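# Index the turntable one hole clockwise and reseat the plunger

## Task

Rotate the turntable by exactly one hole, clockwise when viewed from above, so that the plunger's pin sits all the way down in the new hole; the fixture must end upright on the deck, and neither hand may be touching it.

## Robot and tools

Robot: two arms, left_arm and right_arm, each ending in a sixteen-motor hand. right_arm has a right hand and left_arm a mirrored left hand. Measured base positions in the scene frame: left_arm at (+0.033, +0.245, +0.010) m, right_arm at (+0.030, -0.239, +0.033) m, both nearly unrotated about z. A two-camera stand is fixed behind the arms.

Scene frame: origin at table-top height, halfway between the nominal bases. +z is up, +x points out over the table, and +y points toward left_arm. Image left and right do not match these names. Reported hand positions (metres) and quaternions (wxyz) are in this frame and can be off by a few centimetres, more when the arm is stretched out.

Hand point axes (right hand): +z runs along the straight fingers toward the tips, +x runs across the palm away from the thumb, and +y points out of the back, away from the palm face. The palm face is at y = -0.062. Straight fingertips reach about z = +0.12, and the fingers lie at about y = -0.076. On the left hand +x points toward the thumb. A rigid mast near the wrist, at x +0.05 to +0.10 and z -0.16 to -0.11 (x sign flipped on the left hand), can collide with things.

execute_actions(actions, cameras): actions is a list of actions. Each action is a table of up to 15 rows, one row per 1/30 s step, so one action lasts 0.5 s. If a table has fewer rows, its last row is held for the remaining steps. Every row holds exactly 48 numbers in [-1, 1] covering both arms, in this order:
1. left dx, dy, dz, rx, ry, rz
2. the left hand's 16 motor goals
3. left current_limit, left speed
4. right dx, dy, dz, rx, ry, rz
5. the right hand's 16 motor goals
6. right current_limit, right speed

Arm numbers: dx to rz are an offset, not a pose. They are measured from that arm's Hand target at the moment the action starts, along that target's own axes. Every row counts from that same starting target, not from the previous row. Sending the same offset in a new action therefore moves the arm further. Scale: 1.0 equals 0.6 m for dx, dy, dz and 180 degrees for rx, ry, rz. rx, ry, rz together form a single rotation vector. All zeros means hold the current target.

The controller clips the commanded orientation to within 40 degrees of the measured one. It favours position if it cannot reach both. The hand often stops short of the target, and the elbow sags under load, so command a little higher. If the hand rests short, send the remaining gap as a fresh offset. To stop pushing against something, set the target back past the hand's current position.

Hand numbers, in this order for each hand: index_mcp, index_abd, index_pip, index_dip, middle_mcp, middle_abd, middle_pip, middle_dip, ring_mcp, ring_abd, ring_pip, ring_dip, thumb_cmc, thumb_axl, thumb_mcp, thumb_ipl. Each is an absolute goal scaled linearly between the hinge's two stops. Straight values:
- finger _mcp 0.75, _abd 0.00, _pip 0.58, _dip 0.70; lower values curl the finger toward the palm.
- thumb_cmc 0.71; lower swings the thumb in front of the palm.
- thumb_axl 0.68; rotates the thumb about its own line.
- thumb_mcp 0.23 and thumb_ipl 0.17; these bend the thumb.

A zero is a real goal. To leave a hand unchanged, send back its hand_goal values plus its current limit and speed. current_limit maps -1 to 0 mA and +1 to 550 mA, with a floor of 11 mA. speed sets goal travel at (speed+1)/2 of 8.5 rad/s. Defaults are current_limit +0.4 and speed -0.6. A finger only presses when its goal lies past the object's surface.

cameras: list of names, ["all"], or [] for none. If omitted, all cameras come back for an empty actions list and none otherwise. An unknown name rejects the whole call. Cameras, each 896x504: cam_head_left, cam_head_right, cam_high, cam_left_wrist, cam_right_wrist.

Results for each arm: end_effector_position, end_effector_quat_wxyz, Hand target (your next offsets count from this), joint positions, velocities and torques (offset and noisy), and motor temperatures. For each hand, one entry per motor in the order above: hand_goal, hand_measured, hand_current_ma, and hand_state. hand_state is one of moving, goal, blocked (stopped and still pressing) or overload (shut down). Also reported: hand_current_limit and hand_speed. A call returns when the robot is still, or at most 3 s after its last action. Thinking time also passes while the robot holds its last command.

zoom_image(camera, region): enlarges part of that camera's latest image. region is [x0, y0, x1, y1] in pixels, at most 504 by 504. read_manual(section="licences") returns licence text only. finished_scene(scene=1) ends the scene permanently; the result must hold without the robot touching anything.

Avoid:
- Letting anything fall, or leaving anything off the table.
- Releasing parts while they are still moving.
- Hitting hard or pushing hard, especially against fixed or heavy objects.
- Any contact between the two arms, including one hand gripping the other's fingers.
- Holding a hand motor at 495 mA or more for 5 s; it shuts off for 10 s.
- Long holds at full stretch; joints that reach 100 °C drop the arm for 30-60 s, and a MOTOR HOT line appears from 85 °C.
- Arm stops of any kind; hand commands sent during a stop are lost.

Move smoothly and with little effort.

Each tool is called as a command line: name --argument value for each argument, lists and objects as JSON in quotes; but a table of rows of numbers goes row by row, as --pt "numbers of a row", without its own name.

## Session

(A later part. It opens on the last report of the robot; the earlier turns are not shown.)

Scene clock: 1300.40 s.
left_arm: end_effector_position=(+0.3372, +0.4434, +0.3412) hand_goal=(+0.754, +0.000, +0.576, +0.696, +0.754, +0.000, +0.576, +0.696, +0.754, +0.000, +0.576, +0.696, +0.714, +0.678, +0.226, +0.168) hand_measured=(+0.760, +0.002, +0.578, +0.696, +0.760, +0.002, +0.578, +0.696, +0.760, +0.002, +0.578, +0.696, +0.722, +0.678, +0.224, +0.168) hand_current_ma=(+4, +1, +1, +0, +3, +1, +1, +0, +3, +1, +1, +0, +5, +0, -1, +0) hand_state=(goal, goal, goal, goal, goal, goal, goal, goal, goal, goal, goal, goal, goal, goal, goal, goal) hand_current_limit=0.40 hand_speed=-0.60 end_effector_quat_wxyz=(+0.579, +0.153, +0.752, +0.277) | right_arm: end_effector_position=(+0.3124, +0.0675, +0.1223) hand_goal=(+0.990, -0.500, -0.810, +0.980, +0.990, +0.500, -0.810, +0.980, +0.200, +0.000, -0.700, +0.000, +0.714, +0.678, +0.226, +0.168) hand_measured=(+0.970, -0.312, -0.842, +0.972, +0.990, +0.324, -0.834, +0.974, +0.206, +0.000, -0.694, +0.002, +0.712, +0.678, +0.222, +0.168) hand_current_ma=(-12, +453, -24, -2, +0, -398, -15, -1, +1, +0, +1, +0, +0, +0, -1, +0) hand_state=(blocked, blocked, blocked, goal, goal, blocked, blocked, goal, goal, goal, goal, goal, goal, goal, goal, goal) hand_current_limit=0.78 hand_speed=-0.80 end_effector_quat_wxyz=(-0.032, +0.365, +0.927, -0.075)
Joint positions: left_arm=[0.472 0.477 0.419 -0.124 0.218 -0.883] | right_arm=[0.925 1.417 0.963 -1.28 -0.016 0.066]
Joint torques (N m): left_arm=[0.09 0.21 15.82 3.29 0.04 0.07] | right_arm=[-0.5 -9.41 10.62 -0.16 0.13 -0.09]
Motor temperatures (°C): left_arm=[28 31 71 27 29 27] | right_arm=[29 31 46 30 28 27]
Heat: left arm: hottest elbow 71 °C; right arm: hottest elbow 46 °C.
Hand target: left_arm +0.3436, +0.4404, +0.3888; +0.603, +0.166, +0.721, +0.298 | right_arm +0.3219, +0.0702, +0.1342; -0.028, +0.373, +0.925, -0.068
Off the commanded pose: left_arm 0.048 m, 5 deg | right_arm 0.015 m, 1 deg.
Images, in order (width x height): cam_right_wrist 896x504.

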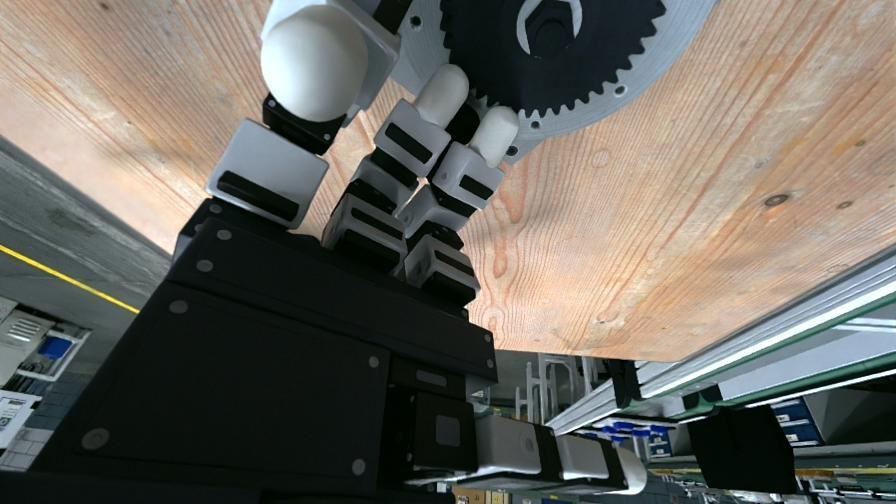

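execute_actions --actions '[[[0,0,0,0,0,0,0.754,0,0.576,0.696,0.754,0,0.576,0.696,0.754,0,0.576,0.696,0.714,0.678,0.226,0.168,0.4,-0.6,0,0,0,0,0,0,0.99,0.35,-0.81,0.98,0.99,-0.35,-0.81,0.98,0.2,0,-0.7,0,0.714,0.678,0.226,0.168,0.6,-0.6]],[[0,0,0,0,0,0,0.754,0,0.576,0.696,0.754,0,0.576,0.696,0.754,0,0.576,0.696,0.714,0.678,0.226,0.168,0.4,-0.6,0,-0.02,-0.08,0,0,0,0.99,0.35,-0.81,0.98,0.99,-0.35,-0.81,0.98,0.2,0,-0.7,0,0.714,0.678,0.226,0.168,0.6,-0.6]],[[0,0,0,0,0,0,0.754,0,0.576,0.696,0.754,0,0.576,0.696,0.754,0,0.576,0.696,0.714,0.678,0.226,0.168,0.4,-0.6,-0.03,-0.14,-0.08,0,0,0,0.99,0.35,-0.81,0.98,0.99,-0.35,-0.81,0.98,0.2,0,-0.7,0,0.714,0.678,0.226,0.168,0.6,-0.6]]]' --cameras '["cam_high", "cam_head_left","cam_head_right","cam_right_wrist"]'

zoom_image --camera "cam_head_left" --region '[450, 305, 490, 345]'

zoom_image --camera "cam_high" --region '[510, 205, 560, 255]'

Scene clock: 1334.07 s.
left_arm: end_effector_position=(+0.3372, +0.4434, +0.3412) hand_goal=(+0.754, +0.000, +0.576, +0.696, +0.754, +0.000, +0.576, +0.696, +0.754, +0.000, +0.576, +0.696, +0.714, +0.678, +0.226, +0.168) hand_measured=(+0.760, +0.002, +0.578, +0.696, +0.760, +0.002, +0.578, +0.696, +0.760, +0.002, +0.578, +0.696, +0.722, +0.678, +0.224, +0.168) hand_current_ma=(+4, +1, +1, +0, +3, +1, +1, +0, +3, +1, +1, +0, +5, +0, -1, +0) hand_state=(goal, goal, goal, goal, goal, goal, goal, goal, goal, goal, goal, goal, goal, goal, goal, goal) hand_current_limit=0.40 hand_speed=-0.60 end_effector_quat_wxyz=(+0.579, +0.153, +0.752, +0.277) | right_arm: end_effector_position=(+0.2760, -0.0027, +0.2350) hand_goal=(+0.990, +0.350, -0.810, +0.980, +0.990, -0.350, -0.810, +0.980, +0.200, +0.000, -0.700, +0.000, +0.714, +0.678, +0.226, +0.168) hand_measured=(+0.986, +0.346, -0.810, +0.978, +0.986, -0.346, -0.810, +0.978, +0.204, +0.000, -0.694, +0.002, +0.712, +0.678, +0.222, +0.168) hand_current_ma=(+0, +0, +0, +0, +0, +0, +0, +0, +1, +0, +1, +0, +0, +0, -1, +0) hand_state=(goal, goal, goal, goal, goal, goal, goal, goal, goal, goal, goal, goal, goal, goal, goal, goal) hand_current_limit=0.60 hand_speed=-0.60 end_effector_quat_wxyz=(-0.032, +0.376, +0.923, -0.070)
Joint positions: left_arm=[0.472 0.477 0.419 -0.124 0.218 -0.883] | right_arm=[0.872 1.113 1.007 -1.619 -0.012 0.037]
Joint torques (N m): left_arm=[0.03 0.15 15.8 3.29 0.04 0.07] | right_arm=[-0.26 -4.66 10.97 -0.02 0.18 -0.21]
Motor temperatures (°C): left_arm=[28 31 71 27 29 27] | right_arm=[29 31 47 30 28 27]
Heat: left arm: hottest elbow 71 °C; right arm: hottest elbow 47 °C.
Hand target: left_arm +0.3436, +0.4404, +0.3888; +0.603, +0.166, +0.721, +0.298 | right_arm +0.2790, -0.0006, +0.2433; -0.028, +0.373, +0.925, -0.068
Off the commanded pose: left_arm 0.048 m, 5 deg | right_arm 0.009 m, 1 deg.
Images, in order (width x height): cam_head_left 896x504, cam_head_right 896x504, cam_high 896x504, cam_right_wrist 896x504.

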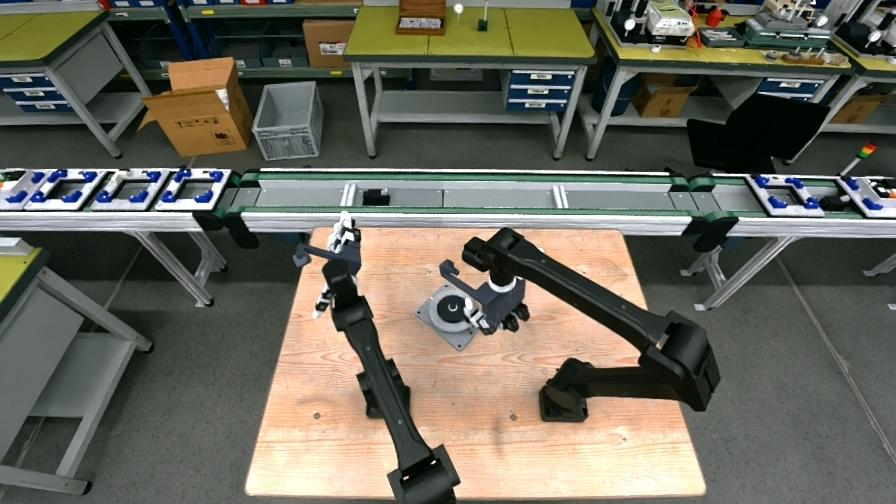

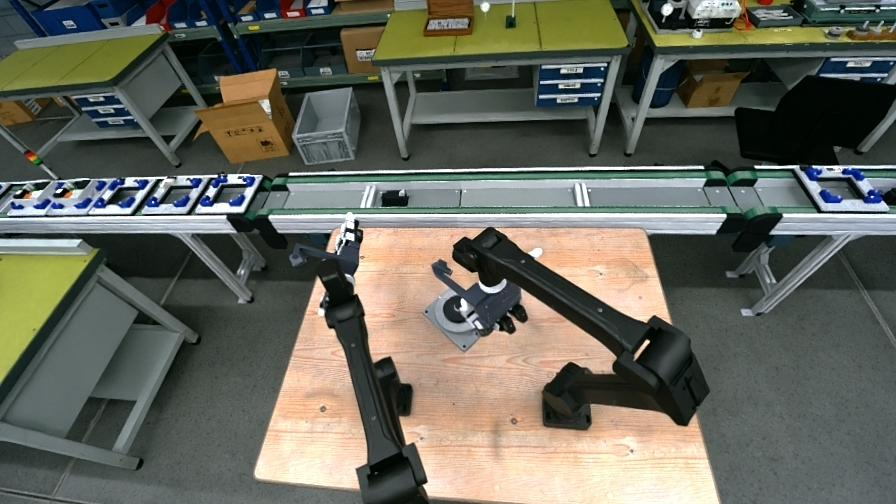

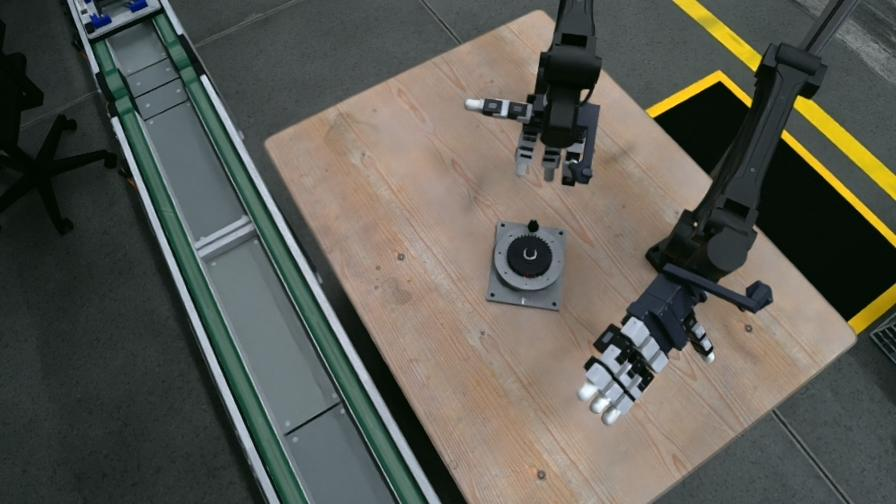

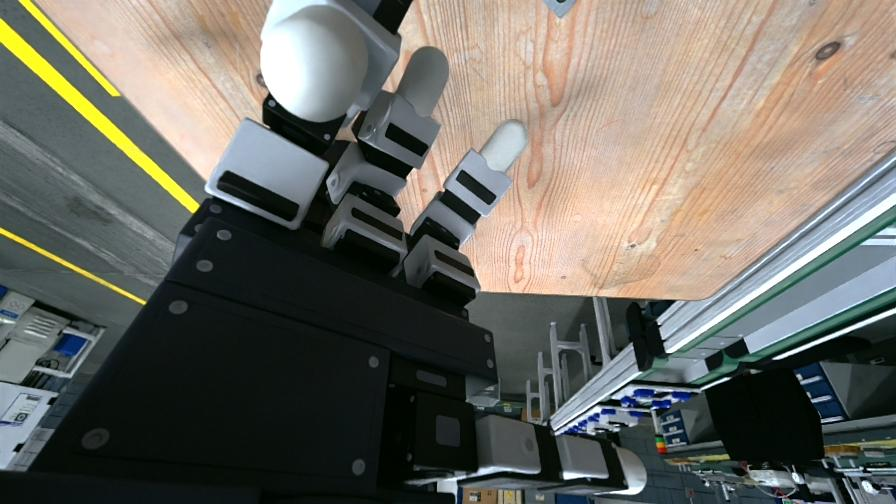

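Scaled by 12.600.

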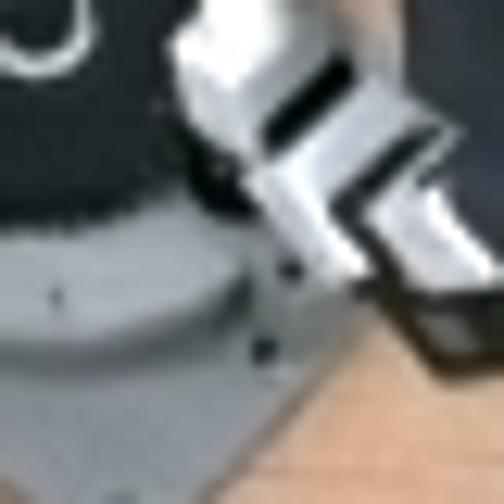

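Scaled by 10.080.

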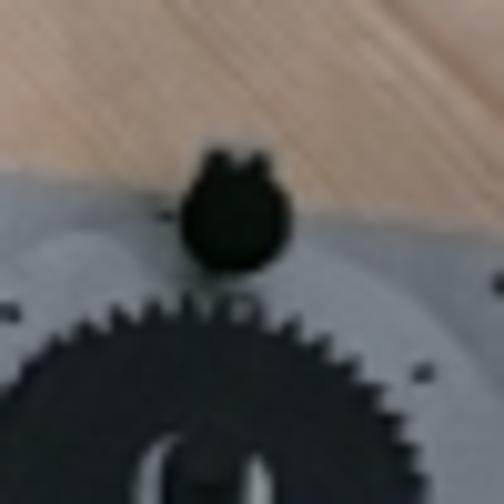

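execute_actions --actions '[[[0,0,0,0,0,0,0.754,0,0.576,0.696,0.754,0,0.576,0.696,0.754,0,0.576,0.696,0.714,0.678,0.226,0.168,0.4,-0.6,0.031,0.1813,0.097,0.0778,0,0,0.99,0.2,-0.664,0.98,0.99,-0.2,-0.664,0.98,0.2,0,-0.7,0,0.714,0.678,0.226,0.168,0.6,-0.6]],[[0,0,0,0,0,0,0.754,0,0.576,0.696,0.754,0,0.576,0.696,0.754,0,0.576,0.696,0.714,0.678,0.226,0.168,0.4,-0.6,0,0,0,0,0,0,0.99,0.2,-0.664,0.98,0.99,-0.2,-0.664,0.98,0.2,0,-0.7,0,0.714,0.678,0.226,0.168,0.6,-0.6]]]' --cameras '["cam_right_wrist"]'

zoom_image --camera "cam_right_wrist" --region '[360, 10, 580, 190]'

Scene clock: 1443.17 s.
left_arm: end_effector_position=(+0.3372, +0.4434, +0.3412) hand_goal=(+0.754, +0.000, +0.576, +0.696, +0.754, +0.000, +0.576, +0.696, +0.754, +0.000, +0.576, +0.696, +0.714, +0.678, +0.226, +0.168) hand_measured=(+0.760, +0.002, +0.578, +0.696, +0.760, +0.002, +0.578, +0.696, +0.760, +0.002, +0.578, +0.696, +0.722, +0.678, +0.224, +0.168) hand_current_ma=(+4, +1, +1, +0, +3, +1, +1, +0, +3, +1, +1, +0, +5, +0, -1, +0) hand_state=(goal, goal, goal, goal, goal, goal, goal, goal, goal, goal, goal, goal, goal, goal, goal, goal) hand_current_limit=0.40 hand_speed=-0.60 end_effector_quat_wxyz=(+0.579, +0.153, +0.752, +0.277) | right_arm: end_effector_position=(+0.3274, +0.0788, +0.1595) hand_goal=(+0.990, +0.200, -0.664, +0.980, +0.990, -0.200, -0.664, +0.980, +0.200, +0.000, -0.700, +0.000, +0.714, +0.678, +0.226, +0.168) hand_measured=(+0.984, +0.202, -0.664, +0.978, +0.984, -0.202, -0.664, +0.978, +0.204, +0.000, -0.696, +0.002, +0.708, +0.678, +0.222, +0.168) hand_current_ma=(-1, +0, +0, +0, -1, +0, +0, +0, +0, +0, +1, +0, -1, +0, -1, +0) hand_state=(goal, goal, goal, goal, goal, goal, goal, goal, goal, goal, goal, goal, goal, goal, goal, goal) hand_current_limit=0.60 hand_speed=-0.60 end_effector_quat_wxyz=(-0.076, +0.359, +0.912, -0.185)
Joint positions: left_arm=[0.472 0.477 0.419 -0.124 0.218 -0.883] | right_arm=[0.906 1.578 1.256 -1.651 -0.025 0.043]
Joint torques (N m): left_arm=[0.03 0.15 15.79 3.3 0.04 0.07] | right_arm=[0.32 -11.69 10.88 -0.88 -0.08 0]
Motor temperatures (°C): left_arm=[28 30 72 27 29 27] | right_arm=[29 31 47 30 28 27]
Heat: left arm: hottest elbow 72 °C; right arm: hottest elbow 47 °C.
Hand target: left_arm +0.3436, +0.4404, +0.3888; +0.603, +0.166, +0.721, +0.298 | right_arm +0.3341, +0.0837, +0.1697; -0.073, +0.366, +0.910, -0.181
Off the commanded pose: left_arm 0.048 m, 5 deg | right_arm 0.013 m, 1 deg.
Images, in order (width x height): cam_right_wrist 896x504.

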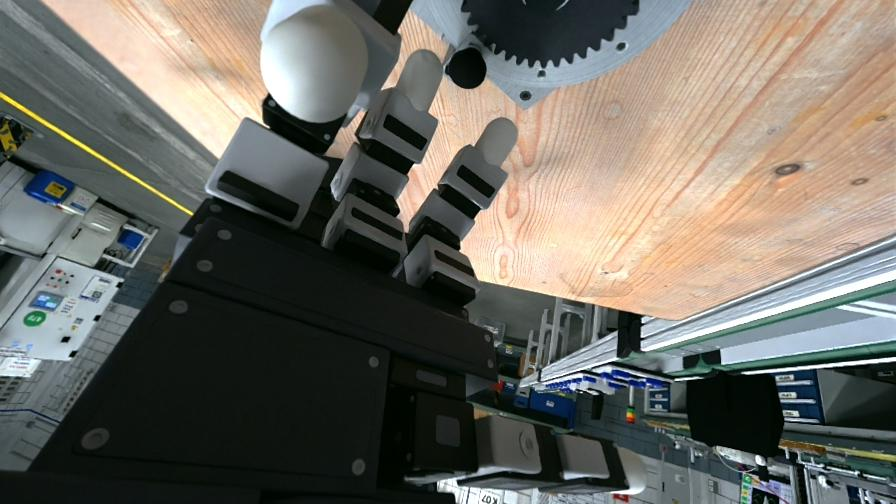

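Scaled by 2.291.

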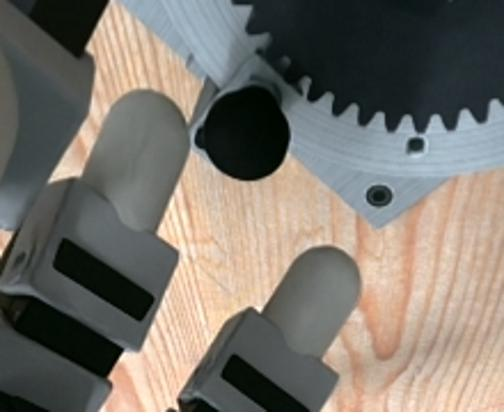

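execute_actions --actions '[[[0,0,0,0,0,0,0.754,0,0.576,0.696,0.754,0,0.576,0.696,0.754,0,0.576,0.696,0.714,0.678,0.226,0.168,0.4,-0.6,0.0017,0.0127,0.058,0,0,0,0.99,0.2,-0.664,0.98,0.99,-0.2,-0.664,0.98,0.2,0,-0.7,0,0.714,0.678,0.226,0.168,0.6,-0.6]],[[0,0,0,0,0,0,0.754,0,0.576,0.696,0.754,0,0.576,0.696,0.754,0,0.576,0.696,0.714,0.678,0.226,0.168,0.4,-0.6,0,0.0051,0.0124,0,0,0,0.99,0.2,-0.664,0.98,0.99,-0.2,-0.664,0.98,0.2,0,-0.7,0,0.714,0.678,0.226,0.168,0.6,-0.6]]]' --cameras '["cam_right_wrist"]'

zoom_image --camera "cam_right_wrist" --region '[380, 30, 520, 170]'

Scene clock: 1463.70 s.
left_arm: end_effector_position=(+0.3372, +0.4434, +0.3412) hand_goal=(+0.754, +0.000, +0.576, +0.696, +0.754, +0.000, +0.576, +0.696, +0.754, +0.000, +0.576, +0.696, +0.714, +0.678, +0.226, +0.168) hand_measured=(+0.760, +0.002, +0.578, +0.696, +0.760, +0.002, +0.578, +0.696, +0.760, +0.002, +0.578, +0.696, +0.722, +0.678, +0.224, +0.168) hand_current_ma=(+4, +1, +1, +0, +3, +1, +1, +0, +3, +1, +1, +0, +5, +0, -1, +0) hand_state=(goal, goal, goal, goal, goal, goal, goal, goal, goal, goal, goal, goal, goal, goal, goal, goal) hand_current_limit=0.40 hand_speed=-0.60 end_effector_quat_wxyz=(+0.579, +0.153, +0.752, +0.277) | right_arm: end_effector_position=(+0.3268, +0.0779, +0.1332) hand_goal=(+0.990, +0.200, -0.664, +0.980, +0.990, -0.200, -0.664, +0.980, +0.200, +0.000, -0.700, +0.000, +0.714, +0.678, +0.226, +0.168) hand_measured=(+0.986, +0.202, -0.664, +0.978, +0.986, -0.202, -0.664, +0.978, +0.204, +0.000, -0.696, +0.002, +0.708, +0.678, +0.222, +0.168) hand_current_ma=(-1, +0, +0, +0, -1, +0, +0, +0, +0, +0, +1, +0, -1, +0, -1, +0) hand_state=(goal, goal, goal, goal, goal, goal, goal, goal, goal, goal, goal, goal, goal, goal, goal, goal) hand_current_limit=0.60 hand_speed=-0.60 end_effector_quat_wxyz=(-0.074, +0.360, +0.913, -0.177)
Joint positions: left_arm=[0.472 0.477 0.419 -0.124 0.218 -0.883] | right_arm=[0.906 1.589 1.196 -1.563 -0.025 0.045]
Joint torques (N m): left_arm=[0.15 0.15 15.8 3.28 0.04 0.07] | right_arm=[0.56 -10.46 8.01 0.36 -0.11 0.02]
Motor temperatures (°C): left_arm=[28 30 73 27 29 27] | right_arm=[29 32 47 30 28 27]
Heat: left arm: hottest elbow 73 °C; right arm: hottest elbow 47 °C.
Hand target: left_arm +0.3436, +0.4404, +0.3888; +0.603, +0.166, +0.721, +0.298 | right_arm +0.3290, +0.0799, +0.1266; -0.073, +0.366, +0.910, -0.181
Off the commanded pose: left_arm 0.048 m, 5 deg | right_arm 0.007 m, 1 deg.
Images, in order (width x height): cam_right_wrist 896x504.

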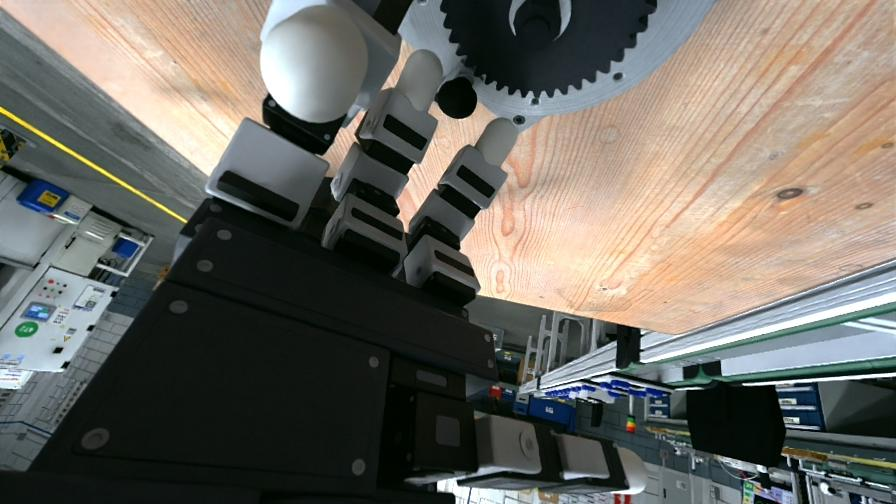

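Scaled by 3.600.

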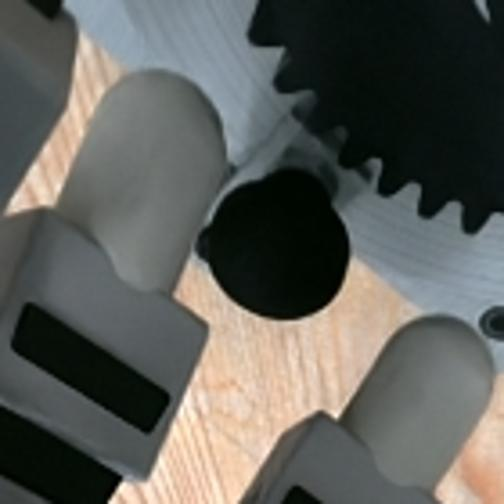

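execute_actions --actions '[[[0,0,0,0,0,0,0.754,0,0.576,0.696,0.754,0,0.576,0.696,0.754,0,0.576,0.696,0.714,0.678,0.226,0.168,0.4,-0.6,0.002,0.005,0.034,0,0,0,0.99,0.2,-0.664,0.98,0.99,-0.2,-0.664,0.98,0.2,0,-0.7,0,0.714,0.678,0.226,0.168,0.6,-0.6]]]' --cameras '["cam_right_wrist"]'

zoom_image --camera "cam_right_wrist" --region '[380, 30, 520, 170]'

Scene clock: 1474.37 s.
left_arm: end_effector_position=(+0.3372, +0.4434, +0.3412) hand_goal=(+0.754, +0.000, +0.576, +0.696, +0.754, +0.000, +0.576, +0.696, +0.754, +0.000, +0.576, +0.696, +0.714, +0.678, +0.226, +0.168) hand_measured=(+0.760, +0.002, +0.578, +0.696, +0.760, +0.002, +0.578, +0.696, +0.760, +0.002, +0.578, +0.696, +0.722, +0.678, +0.224, +0.168) hand_current_ma=(+4, +1, +1, +0, +3, +1, +1, +0, +3, +1, +1, +0, +5, +0, -1, +0) hand_state=(goal, goal, goal, goal, goal, goal, goal, goal, goal, goal, goal, goal, goal, goal, goal, goal) hand_current_limit=0.40 hand_speed=-0.60 end_effector_quat_wxyz=(+0.579, +0.153, +0.752, +0.277) | right_arm: end_effector_position=(+0.3221, +0.0724, +0.1080) hand_goal=(+0.990, +0.200, -0.664, +0.980, +0.990, -0.200, -0.664, +0.980, +0.200, +0.000, -0.700, +0.000, +0.714, +0.678, +0.226, +0.168) hand_measured=(+0.986, +0.202, -0.664, +0.978, +0.986, -0.202, -0.664, +0.978, +0.202, +0.000, -0.696, +0.002, +0.708, +0.678, +0.222, +0.168) hand_current_ma=(-1, +0, +0, +0, -1, +0, +0, +0, +0, +0, +1, +0, -1, +0, -1, +0) hand_state=(goal, goal, goal, goal, goal, goal, goal, goal, goal, goal, goal, goal, goal, goal, goal, goal) hand_current_limit=0.60 hand_speed=-0.60 end_effector_quat_wxyz=(-0.076, +0.361, +0.911, -0.183)
Joint positions: left_arm=[0.472 0.477 0.419 -0.124 0.218 -0.883] | right_arm=[0.906 1.607 1.145 -1.507 -0.027 0.048]
Joint torques (N m): left_arm=[0.03 0.21 15.8 3.28 0.04 0.07] | right_arm=[0.67 -10.99 8.28 0.32 -0.12 0.02]
Motor temperatures (°C): left_arm=[28 30 73 27 29 27] | right_arm=[29 31 46 30 28 27]
Heat: left arm: hottest elbow 73 °C; right arm: hottest elbow 46 °C.
Hand target: left_arm +0.3436, +0.4404, +0.3888; +0.603, +0.166, +0.721, +0.298 | right_arm +0.3247, +0.0771, +0.1066; -0.073, +0.366, +0.910, -0.181
Off the commanded pose: left_arm 0.048 m, 5 deg | right_arm 0.006 m, 1 deg.
Images, in order (width x height): cam_right_wrist 896x504.

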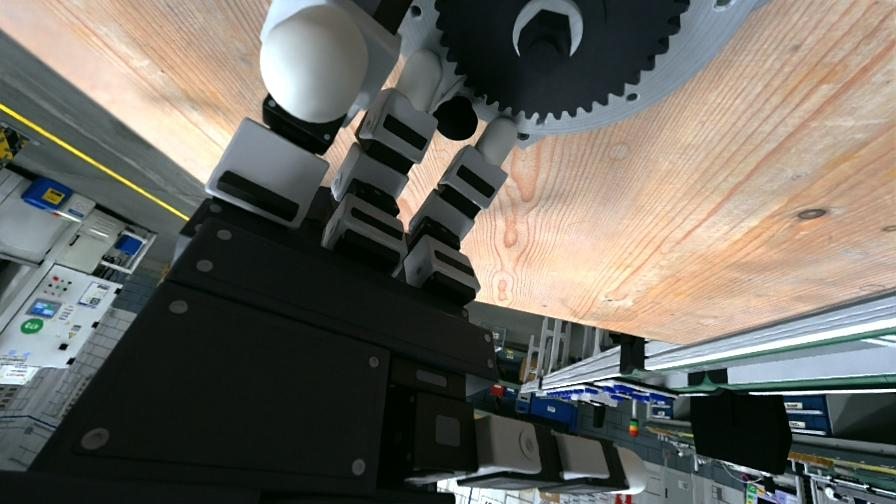

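Scaled by 3.600.

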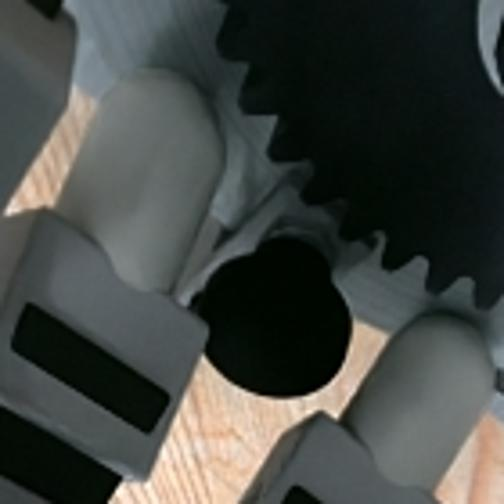

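zoom_image --camera "cam_right_wrist" --region '[430, 80, 490, 140]'

Scaled by 8.400.

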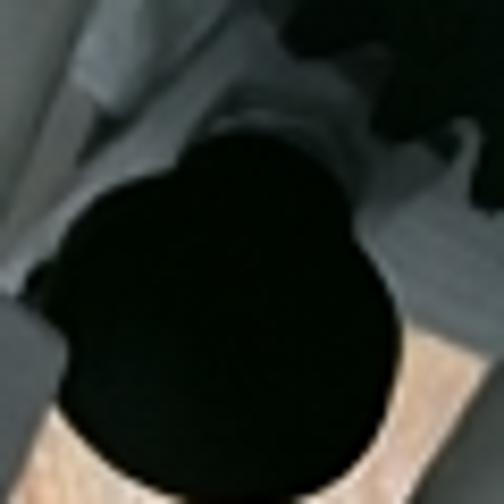

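execute_actions --actions '[[[0,0,0,0,0,0,0.754,0,0.576,0.696,0.754,0,0.576,0.696,0.754,0,0.576,0.696,0.714,0.678,0.226,0.168,0.4,-0.6,0,0.0032,0.0077,0,0,0,0.99,0.15,-0.664,0.98,0.99,-0.15,-0.664,0.98,0.2,0,-0.7,0,0.714,0.678,0.226,0.168,0.6,-0.6]]]' --cameras '[]'

Scene clock: 1514.63 s.
left_arm: end_effector_position=(+0.3372, +0.4434, +0.3412) hand_goal=(+0.754, +0.000, +0.576, +0.696, +0.754, +0.000, +0.576, +0.696, +0.754, +0.000, +0.576, +0.696, +0.714, +0.678, +0.226, +0.168) hand_measured=(+0.760, +0.002, +0.578, +0.696, +0.760, +0.002, +0.578, +0.696, +0.760, +0.002, +0.578, +0.696, +0.722, +0.678, +0.224, +0.168) hand_current_ma=(+4, +1, +1, +0, +3, +1, +1, +0, +3, +1, +1, +0, +5, +0, -1, +0) hand_state=(goal, goal, goal, goal, goal, goal, goal, goal, goal, goal, goal, goal, goal, goal, goal, goal) hand_current_limit=0.40 hand_speed=-0.60 end_effector_quat_wxyz=(+0.579, +0.153, +0.752, +0.277) | right_arm: end_effector_position=(+0.3236, +0.0728, +0.1080) hand_goal=(+0.990, +0.150, -0.664, +0.980, +0.990, -0.150, -0.664, +0.980, +0.200, +0.000, -0.700, +0.000, +0.714, +0.678, +0.226, +0.168) hand_measured=(+0.988, +0.160, -0.664, +0.978, +0.988, -0.156, -0.664, +0.978, +0.202, +0.000, -0.696, +0.002, +0.708, +0.678, +0.222, +0.168) hand_current_ma=(+0, +2, +0, +0, +0, -1, +0, +0, +0, +0, +1, +0, -1, +0, -1, +0) hand_state=(goal, goal, goal, goal, goal, goal, goal, goal, goal, goal, goal, goal, goal, goal, goal, goal) hand_current_limit=0.60 hand_speed=-0.60 end_effector_quat_wxyz=(-0.074, +0.366, +0.910, -0.180)
Joint positions: left_arm=[0.472 0.477 0.419 -0.124 0.218 -0.883] | right_arm=[0.906 1.607 1.145 -1.501 -0.027 0.058]
Joint torques (N m): left_arm=[0.09 0.21 15.79 3.28 0.03 0.07] | right_arm=[0.67 -10.64 7.66 0.58 -0.09 -0.01]
Motor temperatures (°C): left_arm=[28 30 73 27 29 27] | right_arm=[29 32 43 30 28 27]
Heat: left arm: hottest elbow 73 °C; right arm: hottest elbow 43 °C.
Hand target: left_arm +0.3436, +0.4404, +0.3888; +0.603, +0.166, +0.721, +0.298 | right_arm +0.3247, +0.0771, +0.1016; -0.073, +0.366, +0.910, -0.181
Off the commanded pose: left_arm 0.048 m, 5 deg | right_arm 0.008 m, 0 deg.
No camera images: "cameras" was empty.

execute_actions --actions '[[[0,0,0,0,0,0,0.754,0,0.576,0.696,0.754,0,0.576,0.696,0.754,0,0.576,0.696,0.714,0.678,0.226,0.168,0.4,-0.6,0.004,0.0026,-0.0245,0,0,0,0.99,0.15,-0.664,0.98,0.99,-0.15,-0.664,0.98,0.2,0,-0.7,0,0.714,0.678,0.226,0.168,0.6,-0.6]]]' --cameras '["cam_right_wrist"]'

zoom_image --camera "cam_right_wrist" --region '[390, 40, 520, 170]'

Scene clock: 1525.97 s.
left_arm: end_effector_position=(+0.3372, +0.4434, +0.3412) hand_goal=(+0.754, +0.000, +0.576, +0.696, +0.754, +0.000, +0.576, +0.696, +0.754, +0.000, +0.576, +0.696, +0.714, +0.678, +0.226, +0.168) hand_measured=(+0.760, +0.002, +0.578, +0.696, +0.760, +0.002, +0.578, +0.696, +0.760, +0.002, +0.578, +0.696, +0.722, +0.678, +0.224, +0.168) hand_current_ma=(+4, +1, +1, +0, +3, +1, +1, +0, +3, +1, +1, +0, +5, +0, -1, +0) hand_state=(goal, goal, goal, goal, goal, goal, goal, goal, goal, goal, goal, goal, goal, goal, goal, goal) hand_current_limit=0.40 hand_speed=-0.60 end_effector_quat_wxyz=(+0.579, +0.153, +0.752, +0.277) | right_arm: end_effector_position=(+0.3231, +0.0733, +0.1084) hand_goal=(+0.990, +0.150, -0.664, +0.980, +0.990, -0.150, -0.664, +0.980, +0.200, +0.000, -0.700, +0.000, +0.714, +0.678, +0.226, +0.168) hand_measured=(+0.988, +0.154, -0.664, +0.978, +0.988, -0.152, -0.664, +0.978, +0.202, +0.000, -0.696, +0.002, +0.708, +0.678, +0.222, +0.168) hand_current_ma=(+0, +0, +0, +0, +0, +0, +0, +0, +0, +0, +1, +0, -1, +0, -1, +0) hand_state=(goal, goal, goal, goal, goal, goal, goal, goal, goal, goal, goal, goal, goal, goal, goal, goal) hand_current_limit=0.60 hand_speed=-0.60 end_effector_quat_wxyz=(-0.076, +0.364, +0.911, -0.181)
Joint positions: left_arm=[0.472 0.477 0.419 -0.124 0.218 -0.883] | right_arm=[0.906 1.607 1.147 -1.504 -0.028 0.052]
Joint torques (N m): left_arm=[-0.03 0.15 15.77 3.29 0.04 0.07] | right_arm=[0.67 -10.4 10.95 -0.94 -0.12 0.01]
Motor temperatures (°C): left_arm=[28 30 73 27 29 27] | right_arm=[29 32 43 30 28 27]
Heat: left arm: hottest elbow 73 °C; right arm: hottest elbow 43 °C.
Hand target: left_arm +0.3436, +0.4404, +0.3888; +0.603, +0.166, +0.721, +0.298 | right_arm +0.3279, +0.0839, +0.1146; -0.073, +0.366, +0.910, -0.181
Off the commanded pose: left_arm 0.048 m, 5 deg | right_arm 0.013 m, 0 deg.
Images, in order (width x height): cam_right_wrist 896x504.

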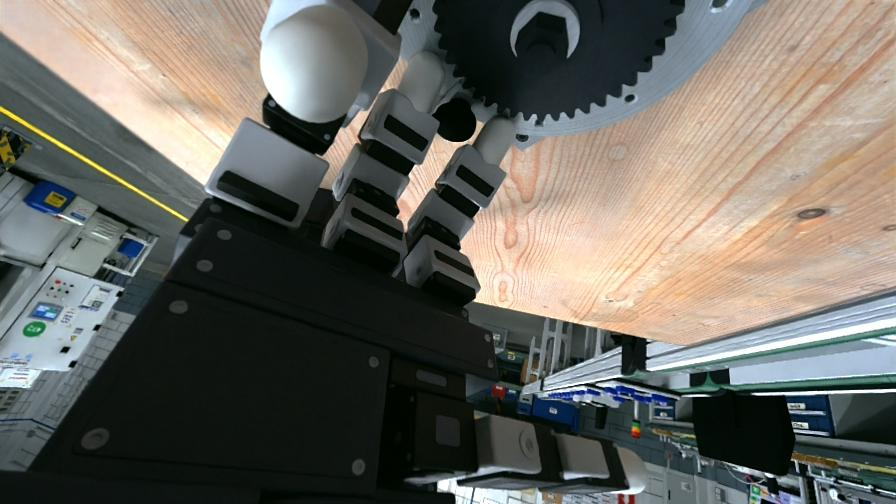

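Scaled by 3.877.

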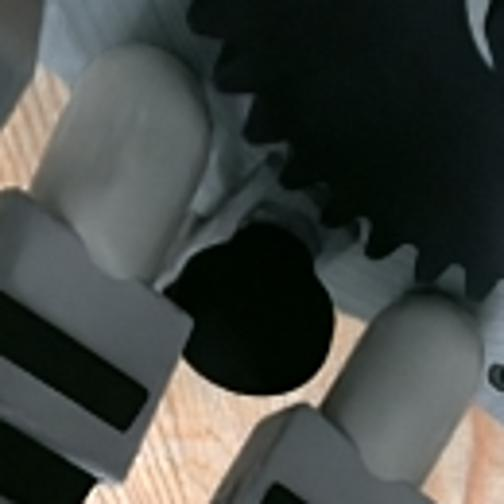

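execute_actions --actions '[[[0,0,0,0,0,0,0.754,0,0.576,0.696,0.754,0,0.576,0.696,0.754,0,0.576,0.696,0.714,0.678,0.226,0.168,0.4,-0.6,0,0,0,0,0,0,0.99,-0.5,-0.664,0.98,0.99,0.5,-0.664,0.98,0.2,0,-0.7,0,0.714,0.678,0.226,0.168,-0.3,-0.85]],[[0,0,0,0,0,0,0.754,0,0.576,0.696,0.754,0,0.576,0.696,0.754,0,0.576,0.696,0.714,0.678,0.226,0.168,0.4,-0.6,0,0,0,0,0,0,0.99,-0.5,-0.664,0.98,0.99,0.5,-0.664,0.98,0.2,0,-0.7,0,0.714,0.678,0.226,0.168,-0.3,-0.85]]]' --cameras '["cam_right_wrist"]'

zoom_image --camera "cam_right_wrist" --region '[410, 60, 510, 160]'

Scene clock: 1542.60 s.
left_arm: end_effector_position=(+0.3372, +0.4434, +0.3412) hand_goal=(+0.754, +0.000, +0.576, +0.696, +0.754, +0.000, +0.576, +0.696, +0.754, +0.000, +0.576, +0.696, +0.714, +0.678, +0.226, +0.168) hand_measured=(+0.760, +0.002, +0.578, +0.696, +0.760, +0.002, +0.578, +0.696, +0.760, +0.002, +0.578, +0.696, +0.722, +0.678, +0.224, +0.168) hand_current_ma=(+4, +1, +1, +0, +3, +1, +1, +0, +3, +1, +1, +0, +5, +0, -1, +0) hand_state=(goal, goal, goal, goal, goal, goal, goal, goal, goal, goal, goal, goal, goal, goal, goal, goal) hand_current_limit=0.40 hand_speed=-0.60 end_effector_quat_wxyz=(+0.579, +0.153, +0.752, +0.277) | right_arm: end_effector_position=(+0.3215, +0.0741, +0.1084) hand_goal=(+0.990, -0.500, -0.664, +0.980, +0.990, +0.500, -0.664, +0.980, +0.200, +0.000, -0.700, +0.000, +0.714, +0.678, +0.226, +0.168) hand_measured=(+0.986, -0.034, -0.666, +0.978, +0.988, +0.060, -0.660, +0.978, +0.202, +0.000, -0.696, +0.002, +0.708, +0.678, +0.222, +0.168) hand_current_ma=(+0, +193, +0, +0, +0, -192, +0, +0, +0, +0, +1, +0, -1, +0, -1, +0) hand_state=(goal, blocked, goal, goal, goal, blocked, goal, goal, goal, goal, goal, goal, goal, goal, goal, goal) hand_current_limit=-0.30 hand_speed=-0.85 end_effector_quat_wxyz=(-0.077, +0.363, +0.911, -0.181)
Joint positions: left_arm=[0.472 0.477 0.419 -0.124 0.218 -0.883] | right_arm=[0.909 1.607 1.147 -1.505 -0.032 0.054]
Joint torques (N m): left_arm=[0.09 0.09 15.77 3.28 0.04 0.07] | right_arm=[0.62 -10.46 10.93 -0.84 -0.02 0]
Motor temperatures (°C): left_arm=[28 30 73 27 29 27] | right_arm=[29 32 43 30 28 27]
Heat: left arm: hottest elbow 73 °C; right arm: hottest elbow 43 °C.
Hand target: left_arm +0.3436, +0.4404, +0.3888; +0.603, +0.166, +0.721, +0.298 | right_arm +0.3279, +0.0839, +0.1146; -0.073, +0.366, +0.910, -0.181
Off the commanded pose: left_arm 0.048 m, 5 deg | right_arm 0.013 m, 1 deg.
Images, in order (width x height): cam_right_wrist 896x504.

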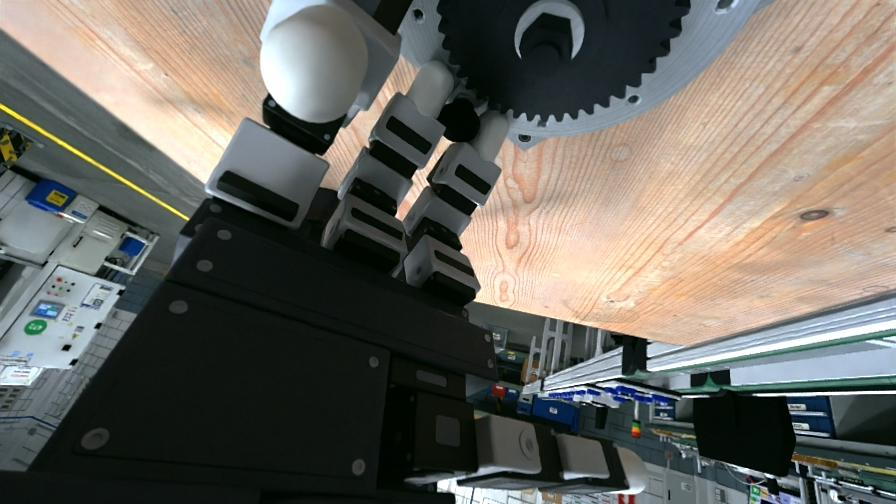

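Scaled by 5.040.

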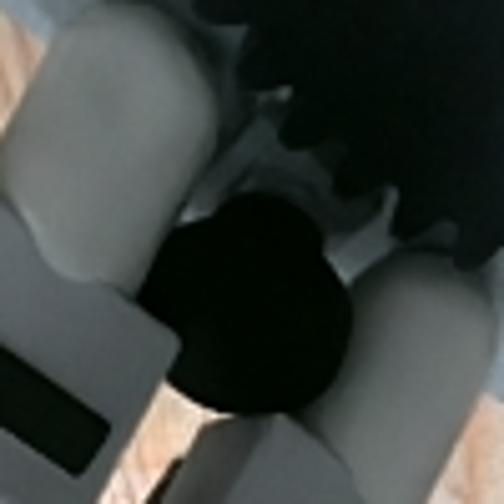

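execute_actions --actions '[[[0,0,0,0,0,0,0.754,0,0.576,0.696,0.754,0,0.576,0.696,0.754,0,0.576,0.696,0.714,0.678,0.226,0.168,0.4,-0.6,0,0,0,0,0,0,0.99,-0.5,-0.664,0.98,0.99,0.5,-0.664,0.98,0.2,0,-0.7,0,0.714,0.678,0.226,0.168,0.78,-0.85]],[[0,0,0,0,0,0,0.754,0,0.576,0.696,0.754,0,0.576,0.696,0.754,0,0.576,0.696,0.714,0.678,0.226,0.168,0.4,-0.6,0,-0.0027,-0.0133,0,0,0,0.99,-0.5,-0.664,0.98,0.99,0.5,-0.664,0.98,0.2,0,-0.7,0,0.714,0.678,0.226,0.168,0.78,-0.85]]]' --cameras '["cam_right_wrist"]'

zoom_image --camera "cam_right_wrist" --region '[410, 60, 510, 160]'

Scene clock: 1565.53 s.
left_arm: end_effector_position=(+0.3372, +0.4434, +0.3412) hand_goal=(+0.754, +0.000, +0.576, +0.696, +0.754, +0.000, +0.576, +0.696, +0.754, +0.000, +0.576, +0.696, +0.714, +0.678, +0.226, +0.168) hand_measured=(+0.760, +0.002, +0.578, +0.696, +0.760, +0.002, +0.578, +0.696, +0.760, +0.002, +0.578, +0.696, +0.722, +0.678, +0.224, +0.168) hand_current_ma=(+4, +1, +1, +0, +3, +1, +1, +0, +3, +1, +1, +0, +5, +0, -1, +0) hand_state=(goal, goal, goal, goal, goal, goal, goal, goal, goal, goal, goal, goal, goal, goal, goal, goal) hand_current_limit=0.40 hand_speed=-0.60 end_effector_quat_wxyz=(+0.579, +0.153, +0.752, +0.277) | right_arm: end_effector_position=(+0.3122, +0.0652, +0.1066) hand_goal=(+0.990, -0.500, -0.664, +0.980, +0.990, +0.500, -0.664, +0.980, +0.200, +0.000, -0.700, +0.000, +0.714, +0.678, +0.226, +0.168) hand_measured=(+0.994, -0.204, -0.682, +0.974, +1.000, +0.312, -0.674, +0.978, +0.202, +0.000, -0.696, +0.002, +0.708, +0.678, +0.222, +0.168) hand_current_ma=(+1, +489, -8, -1, +3, -450, -3, +0, +0, +0, +1, +0, -1, +0, -1, +0) hand_state=(goal, blocked, goal, goal, goal, blocked, goal, goal, goal, goal, goal, goal, goal, goal, goal, goal) hand_current_limit=0.78 hand_speed=-0.85 end_effector_quat_wxyz=(-0.086, +0.361, +0.905, -0.207)
Joint positions: left_arm=[0.472 0.477 0.419 -0.124 0.218 -0.883] | right_arm=[0.912 1.615 1.147 -1.553 -0.033 0.055]
Joint torques (N m): left_arm=[0.03 0.21 15.77 3.28 0.04 0.07] | right_arm=[0.62 -11.58 12 -0.23 0.07 0]
Motor temperatures (°C): left_arm=[28 30 74 27 29 27] | right_arm=[29 32 44 30 28 27]
Heat: left arm: hottest elbow 74 °C; right arm: hottest elbow 44 °C.
Hand target: left_arm +0.3436, +0.4404, +0.3888; +0.603, +0.166, +0.721, +0.298 | right_arm +0.3289, +0.0850, +0.1226; -0.073, +0.366, +0.910, -0.181
Off the commanded pose: left_arm 0.048 m, 5 deg | right_arm 0.030 m, 3 deg.
Images, in order (width x height): cam_right_wrist 896x504.

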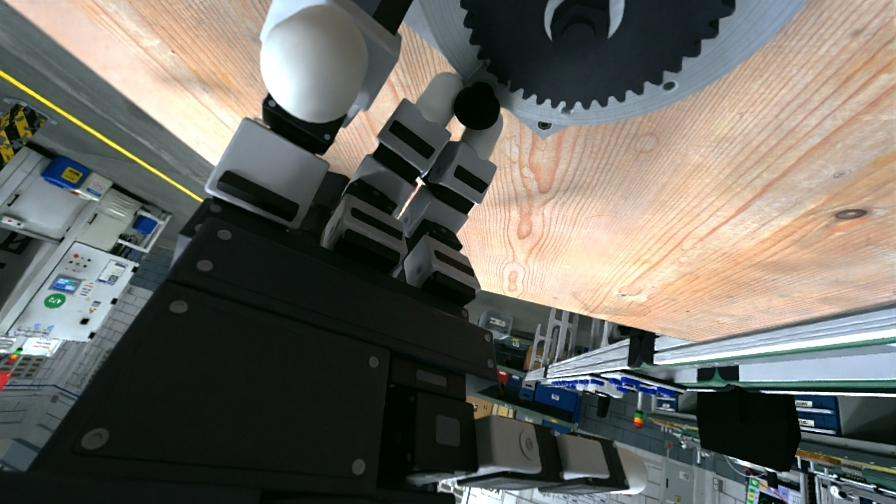

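Scaled by 5.040.

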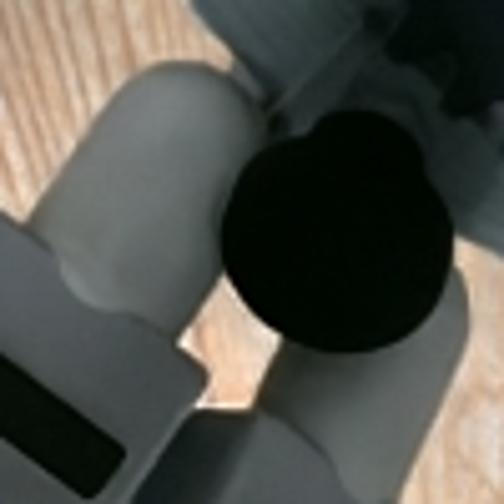

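execute_actions --actions '[[[0,0,0,0,0,0,0.754,0,0.576,0.696,0.754,0,0.576,0.696,0.754,0,0.576,0.696,0.714,0.678,0.226,0.168,0.4,-0.6,0,0,0,0,0,0,0.99,0.25,-0.664,0.98,0.99,-0.25,-0.664,0.98,0.2,0,-0.7,0,0.714,0.678,0.226,0.168,0.6,-0.6]],[[0,0,0,0,0,0,0.754,0,0.576,0.696,0.754,0,0.576,0.696,0.754,0,0.576,0.696,0.714,0.678,0.226,0.168,0.4,-0.6,0,-0.0252,-0.0617,0,0,0,0.99,0.25,-0.664,0.98,0.99,-0.25,-0.664,0.98,0.2,0,-0.7,0,0.714,0.678,0.226,0.168,0.6,-0.6]],[[0,0,0,0,0,0,0.754,0,0.576,0.696,0.754,0,0.576,0.696,0.754,0,0.576,0.696,0.714,0.678,0.226,0.168,0.4,-0.6,-0.0047,-0.0623,0.0123,-0.1239,0,0,0.99,0.25,-0.737,0.98,0.99,-0.25,-0.737,0.98,0.2,0,-0.7,0,0.714,0.678,0.226,0.168,0.6,-0.6]]]' --cameras '["cam_right_wrist"]'

zoom_image --camera "cam_right_wrist" --region '[400, 30, 520, 150]'

Scene clock: 1614.63 s.
left_arm: end_effector_position=(+0.3372, +0.4434, +0.3412) hand_goal=(+0.754, +0.000, +0.576, +0.696, +0.754, +0.000, +0.576, +0.696, +0.754, +0.000, +0.576, +0.696, +0.714, +0.678, +0.226, +0.168) hand_measured=(+0.760, +0.002, +0.578, +0.696, +0.760, +0.002, +0.578, +0.696, +0.760, +0.002, +0.578, +0.696, +0.722, +0.678, +0.224, +0.168) hand_current_ma=(+4, +1, +1, +0, +3, +1, +1, +0, +3, +1, +1, +0, +5, +0, -1, +0) hand_state=(goal, goal, goal, goal, goal, goal, goal, goal, goal, goal, goal, goal, goal, goal, goal, goal) hand_current_limit=0.40 hand_speed=-0.60 end_effector_quat_wxyz=(+0.579, +0.153, +0.752, +0.277) | right_arm: end_effector_position=(+0.3003, +0.0457, +0.1631) hand_goal=(+0.990, +0.250, -0.736, +0.980, +0.990, -0.250, -0.736, +0.980, +0.200, +0.000, -0.700, +0.000, +0.714, +0.678, +0.226, +0.168) hand_measured=(+0.988, +0.246, -0.730, +0.980, +0.988, -0.248, -0.730, +0.982, +0.206, +0.000, -0.696, +0.002, +0.714, +0.678, +0.222, +0.168) hand_current_ma=(+0, +0, +1, +0, +0, +0, +1, +0, +1, +0, +0, +0, +0, +0, -1, +0) hand_state=(goal, goal, goal, goal, goal, goal, goal, goal, goal, goal, goal, goal, goal, goal, goal, goal) hand_current_limit=0.60 hand_speed=-0.60 end_effector_quat_wxyz=(-0.009, +0.373, +0.928, -0.014)
Joint positions: left_arm=[0.472 0.477 0.419 -0.124 0.218 -0.883] | right_arm=[0.918 1.225 0.88 -1.258 -0.009 0.074]
Joint torques (N m): left_arm=[0.09 0.15 15.8 3.28 0.04 0.07] | right_arm=[0.67 -6.53 10.07 1.35 0.27 -0.01]
Motor temperatures (°C): left_arm=[28 30 74 27 29 27] | right_arm=[29 32 49 30 28 27]
Heat: left arm: hottest elbow 74 °C; right arm: hottest elbow 49 °C.
Hand target: left_arm +0.3436, +0.4404, +0.3888; +0.603, +0.166, +0.721, +0.298 | right_arm +0.3052, +0.0562, +0.1700; -0.001, +0.374, +0.928, -0.001
Off the commanded pose: left_arm 0.048 m, 5 deg | right_arm 0.013 m, 2 deg.
Images, in order (width x height): cam_right_wrist 896x504.

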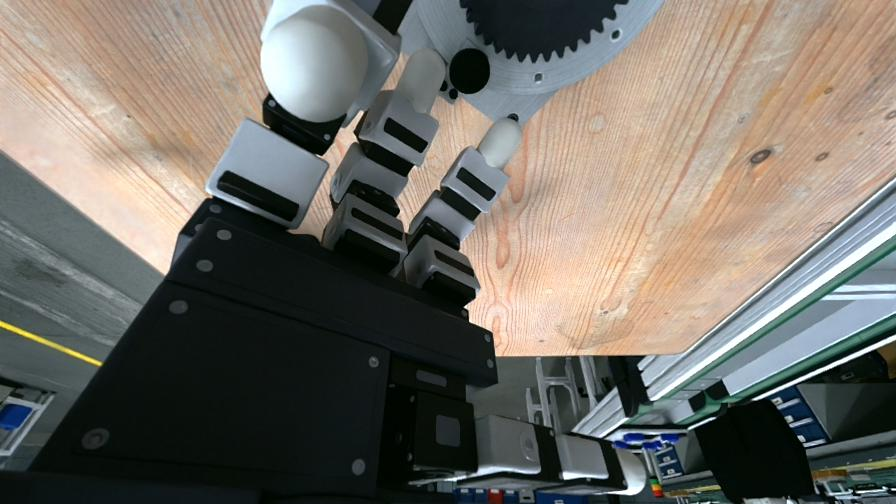

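Scaled by 4.200.

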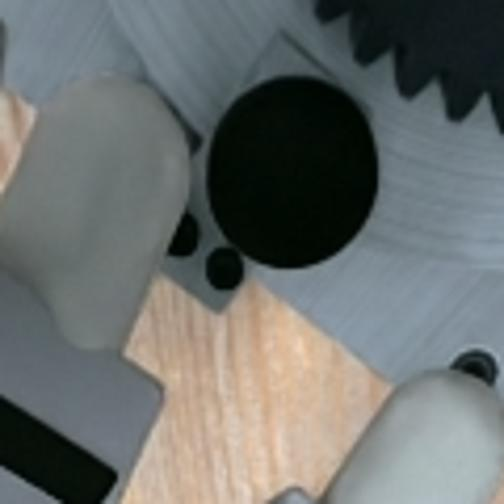

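execute_actions --actions '[[[0,0,0,0,0,0,0.754,0,0.576,0.696,0.754,0,0.576,0.696,0.754,0,0.576,0.696,0.714,0.678,0.226,0.168,0.4,-0.6,0.0062,0.0062,0.038,0,0,0,0.99,0.25,-0.737,0.98,0.99,-0.25,-0.737,0.98,0.2,0,-0.7,0,0.714,0.678,0.226,0.168,0.4,-0.6]]]' --cameras '["cam_right_wrist"]'

Scene clock: 1652.50 s.
left_arm: end_effector_position=(+0.3372, +0.4434, +0.3412) hand_goal=(+0.754, +0.000, +0.576, +0.696, +0.754, +0.000, +0.576, +0.696, +0.754, +0.000, +0.576, +0.696, +0.714, +0.678, +0.226, +0.168) hand_measured=(+0.760, +0.002, +0.578, +0.696, +0.760, +0.002, +0.578, +0.696, +0.760, +0.002, +0.578, +0.696, +0.722, +0.678, +0.224, +0.168) hand_current_ma=(+4, +1, +1, +0, +3, +1, +1, +0, +3, +1, +1, +0, +5, +0, -1, +0) hand_state=(goal, goal, goal, goal, goal, goal, goal, goal, goal, goal, goal, goal, goal, goal, goal, goal) hand_current_limit=0.40 hand_speed=-0.60 end_effector_quat_wxyz=(+0.579, +0.153, +0.752, +0.277) | right_arm: end_effector_position=(+0.3029, +0.0552, +0.1460) hand_goal=(+0.990, +0.250, -0.736, +0.980, +0.990, -0.250, -0.736, +0.980, +0.200, +0.000, -0.700, +0.000, +0.714, +0.678, +0.226, +0.168) hand_measured=(+0.990, +0.246, -0.730, +0.980, +0.990, -0.248, -0.730, +0.982, +0.206, +0.000, -0.696, +0.002, +0.714, +0.678, +0.222, +0.168) hand_current_ma=(+0, +0, +1, +0, +0, +0, +1, +0, +1, +0, +0, +0, +0, +0, -1, +0) hand_state=(goal, goal, goal, goal, goal, goal, goal, goal, goal, goal, goal, goal, goal, goal, goal, goal) hand_current_limit=0.40 hand_speed=-0.60 end_effector_quat_wxyz=(-0.007, +0.372, +0.928, -0.008)
Joint positions: left_arm=[0.472 0.477 0.419 -0.124 0.218 -0.883] | right_arm=[0.931 1.26 0.858 -1.188 -0.009 0.085]
Joint torques (N m): left_arm=[0.09 0.15 15.79 3.28 0.04 0.07] | right_arm=[0.62 -6.42 8.95 1.39 0.24 0]
Motor temperatures (°C): left_arm=[28 30 74 27 29 27] | right_arm=[28 31 48 30 28 27]
Heat: left arm: hottest elbow 74 °C; right arm: hottest elbow 48 °C.
Hand target: left_arm +0.3436, +0.4404, +0.3888; +0.603, +0.166, +0.721, +0.298 | right_arm +0.3051, +0.0615, +0.1472; -0.001, +0.374, +0.928, -0.001
Off the commanded pose: left_arm 0.048 m, 5 deg | right_arm 0.007 m, 1 deg.
Images, in order (width x height): cam_right_wrist 896x504.

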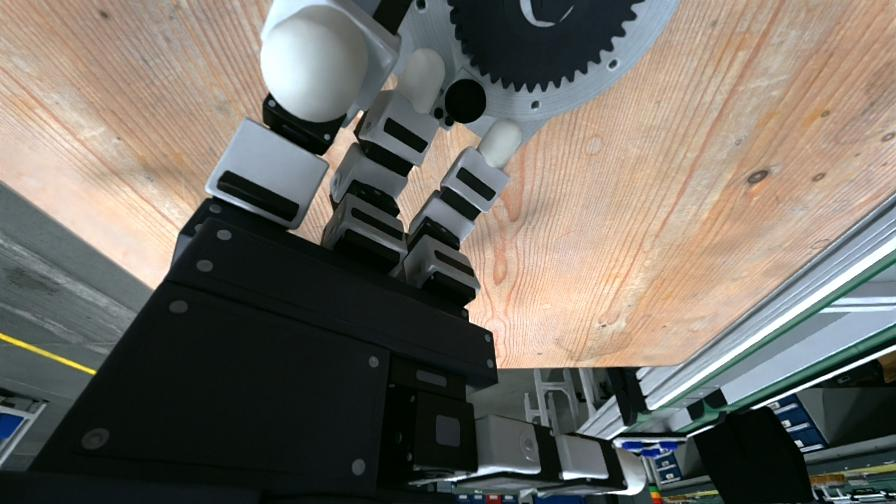

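zoom_image --camera "cam_right_wrist" --region '[390, 40, 530, 180]'

Scaled by 3.600.

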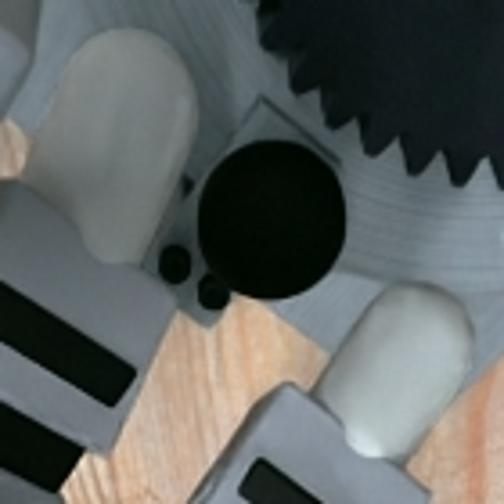

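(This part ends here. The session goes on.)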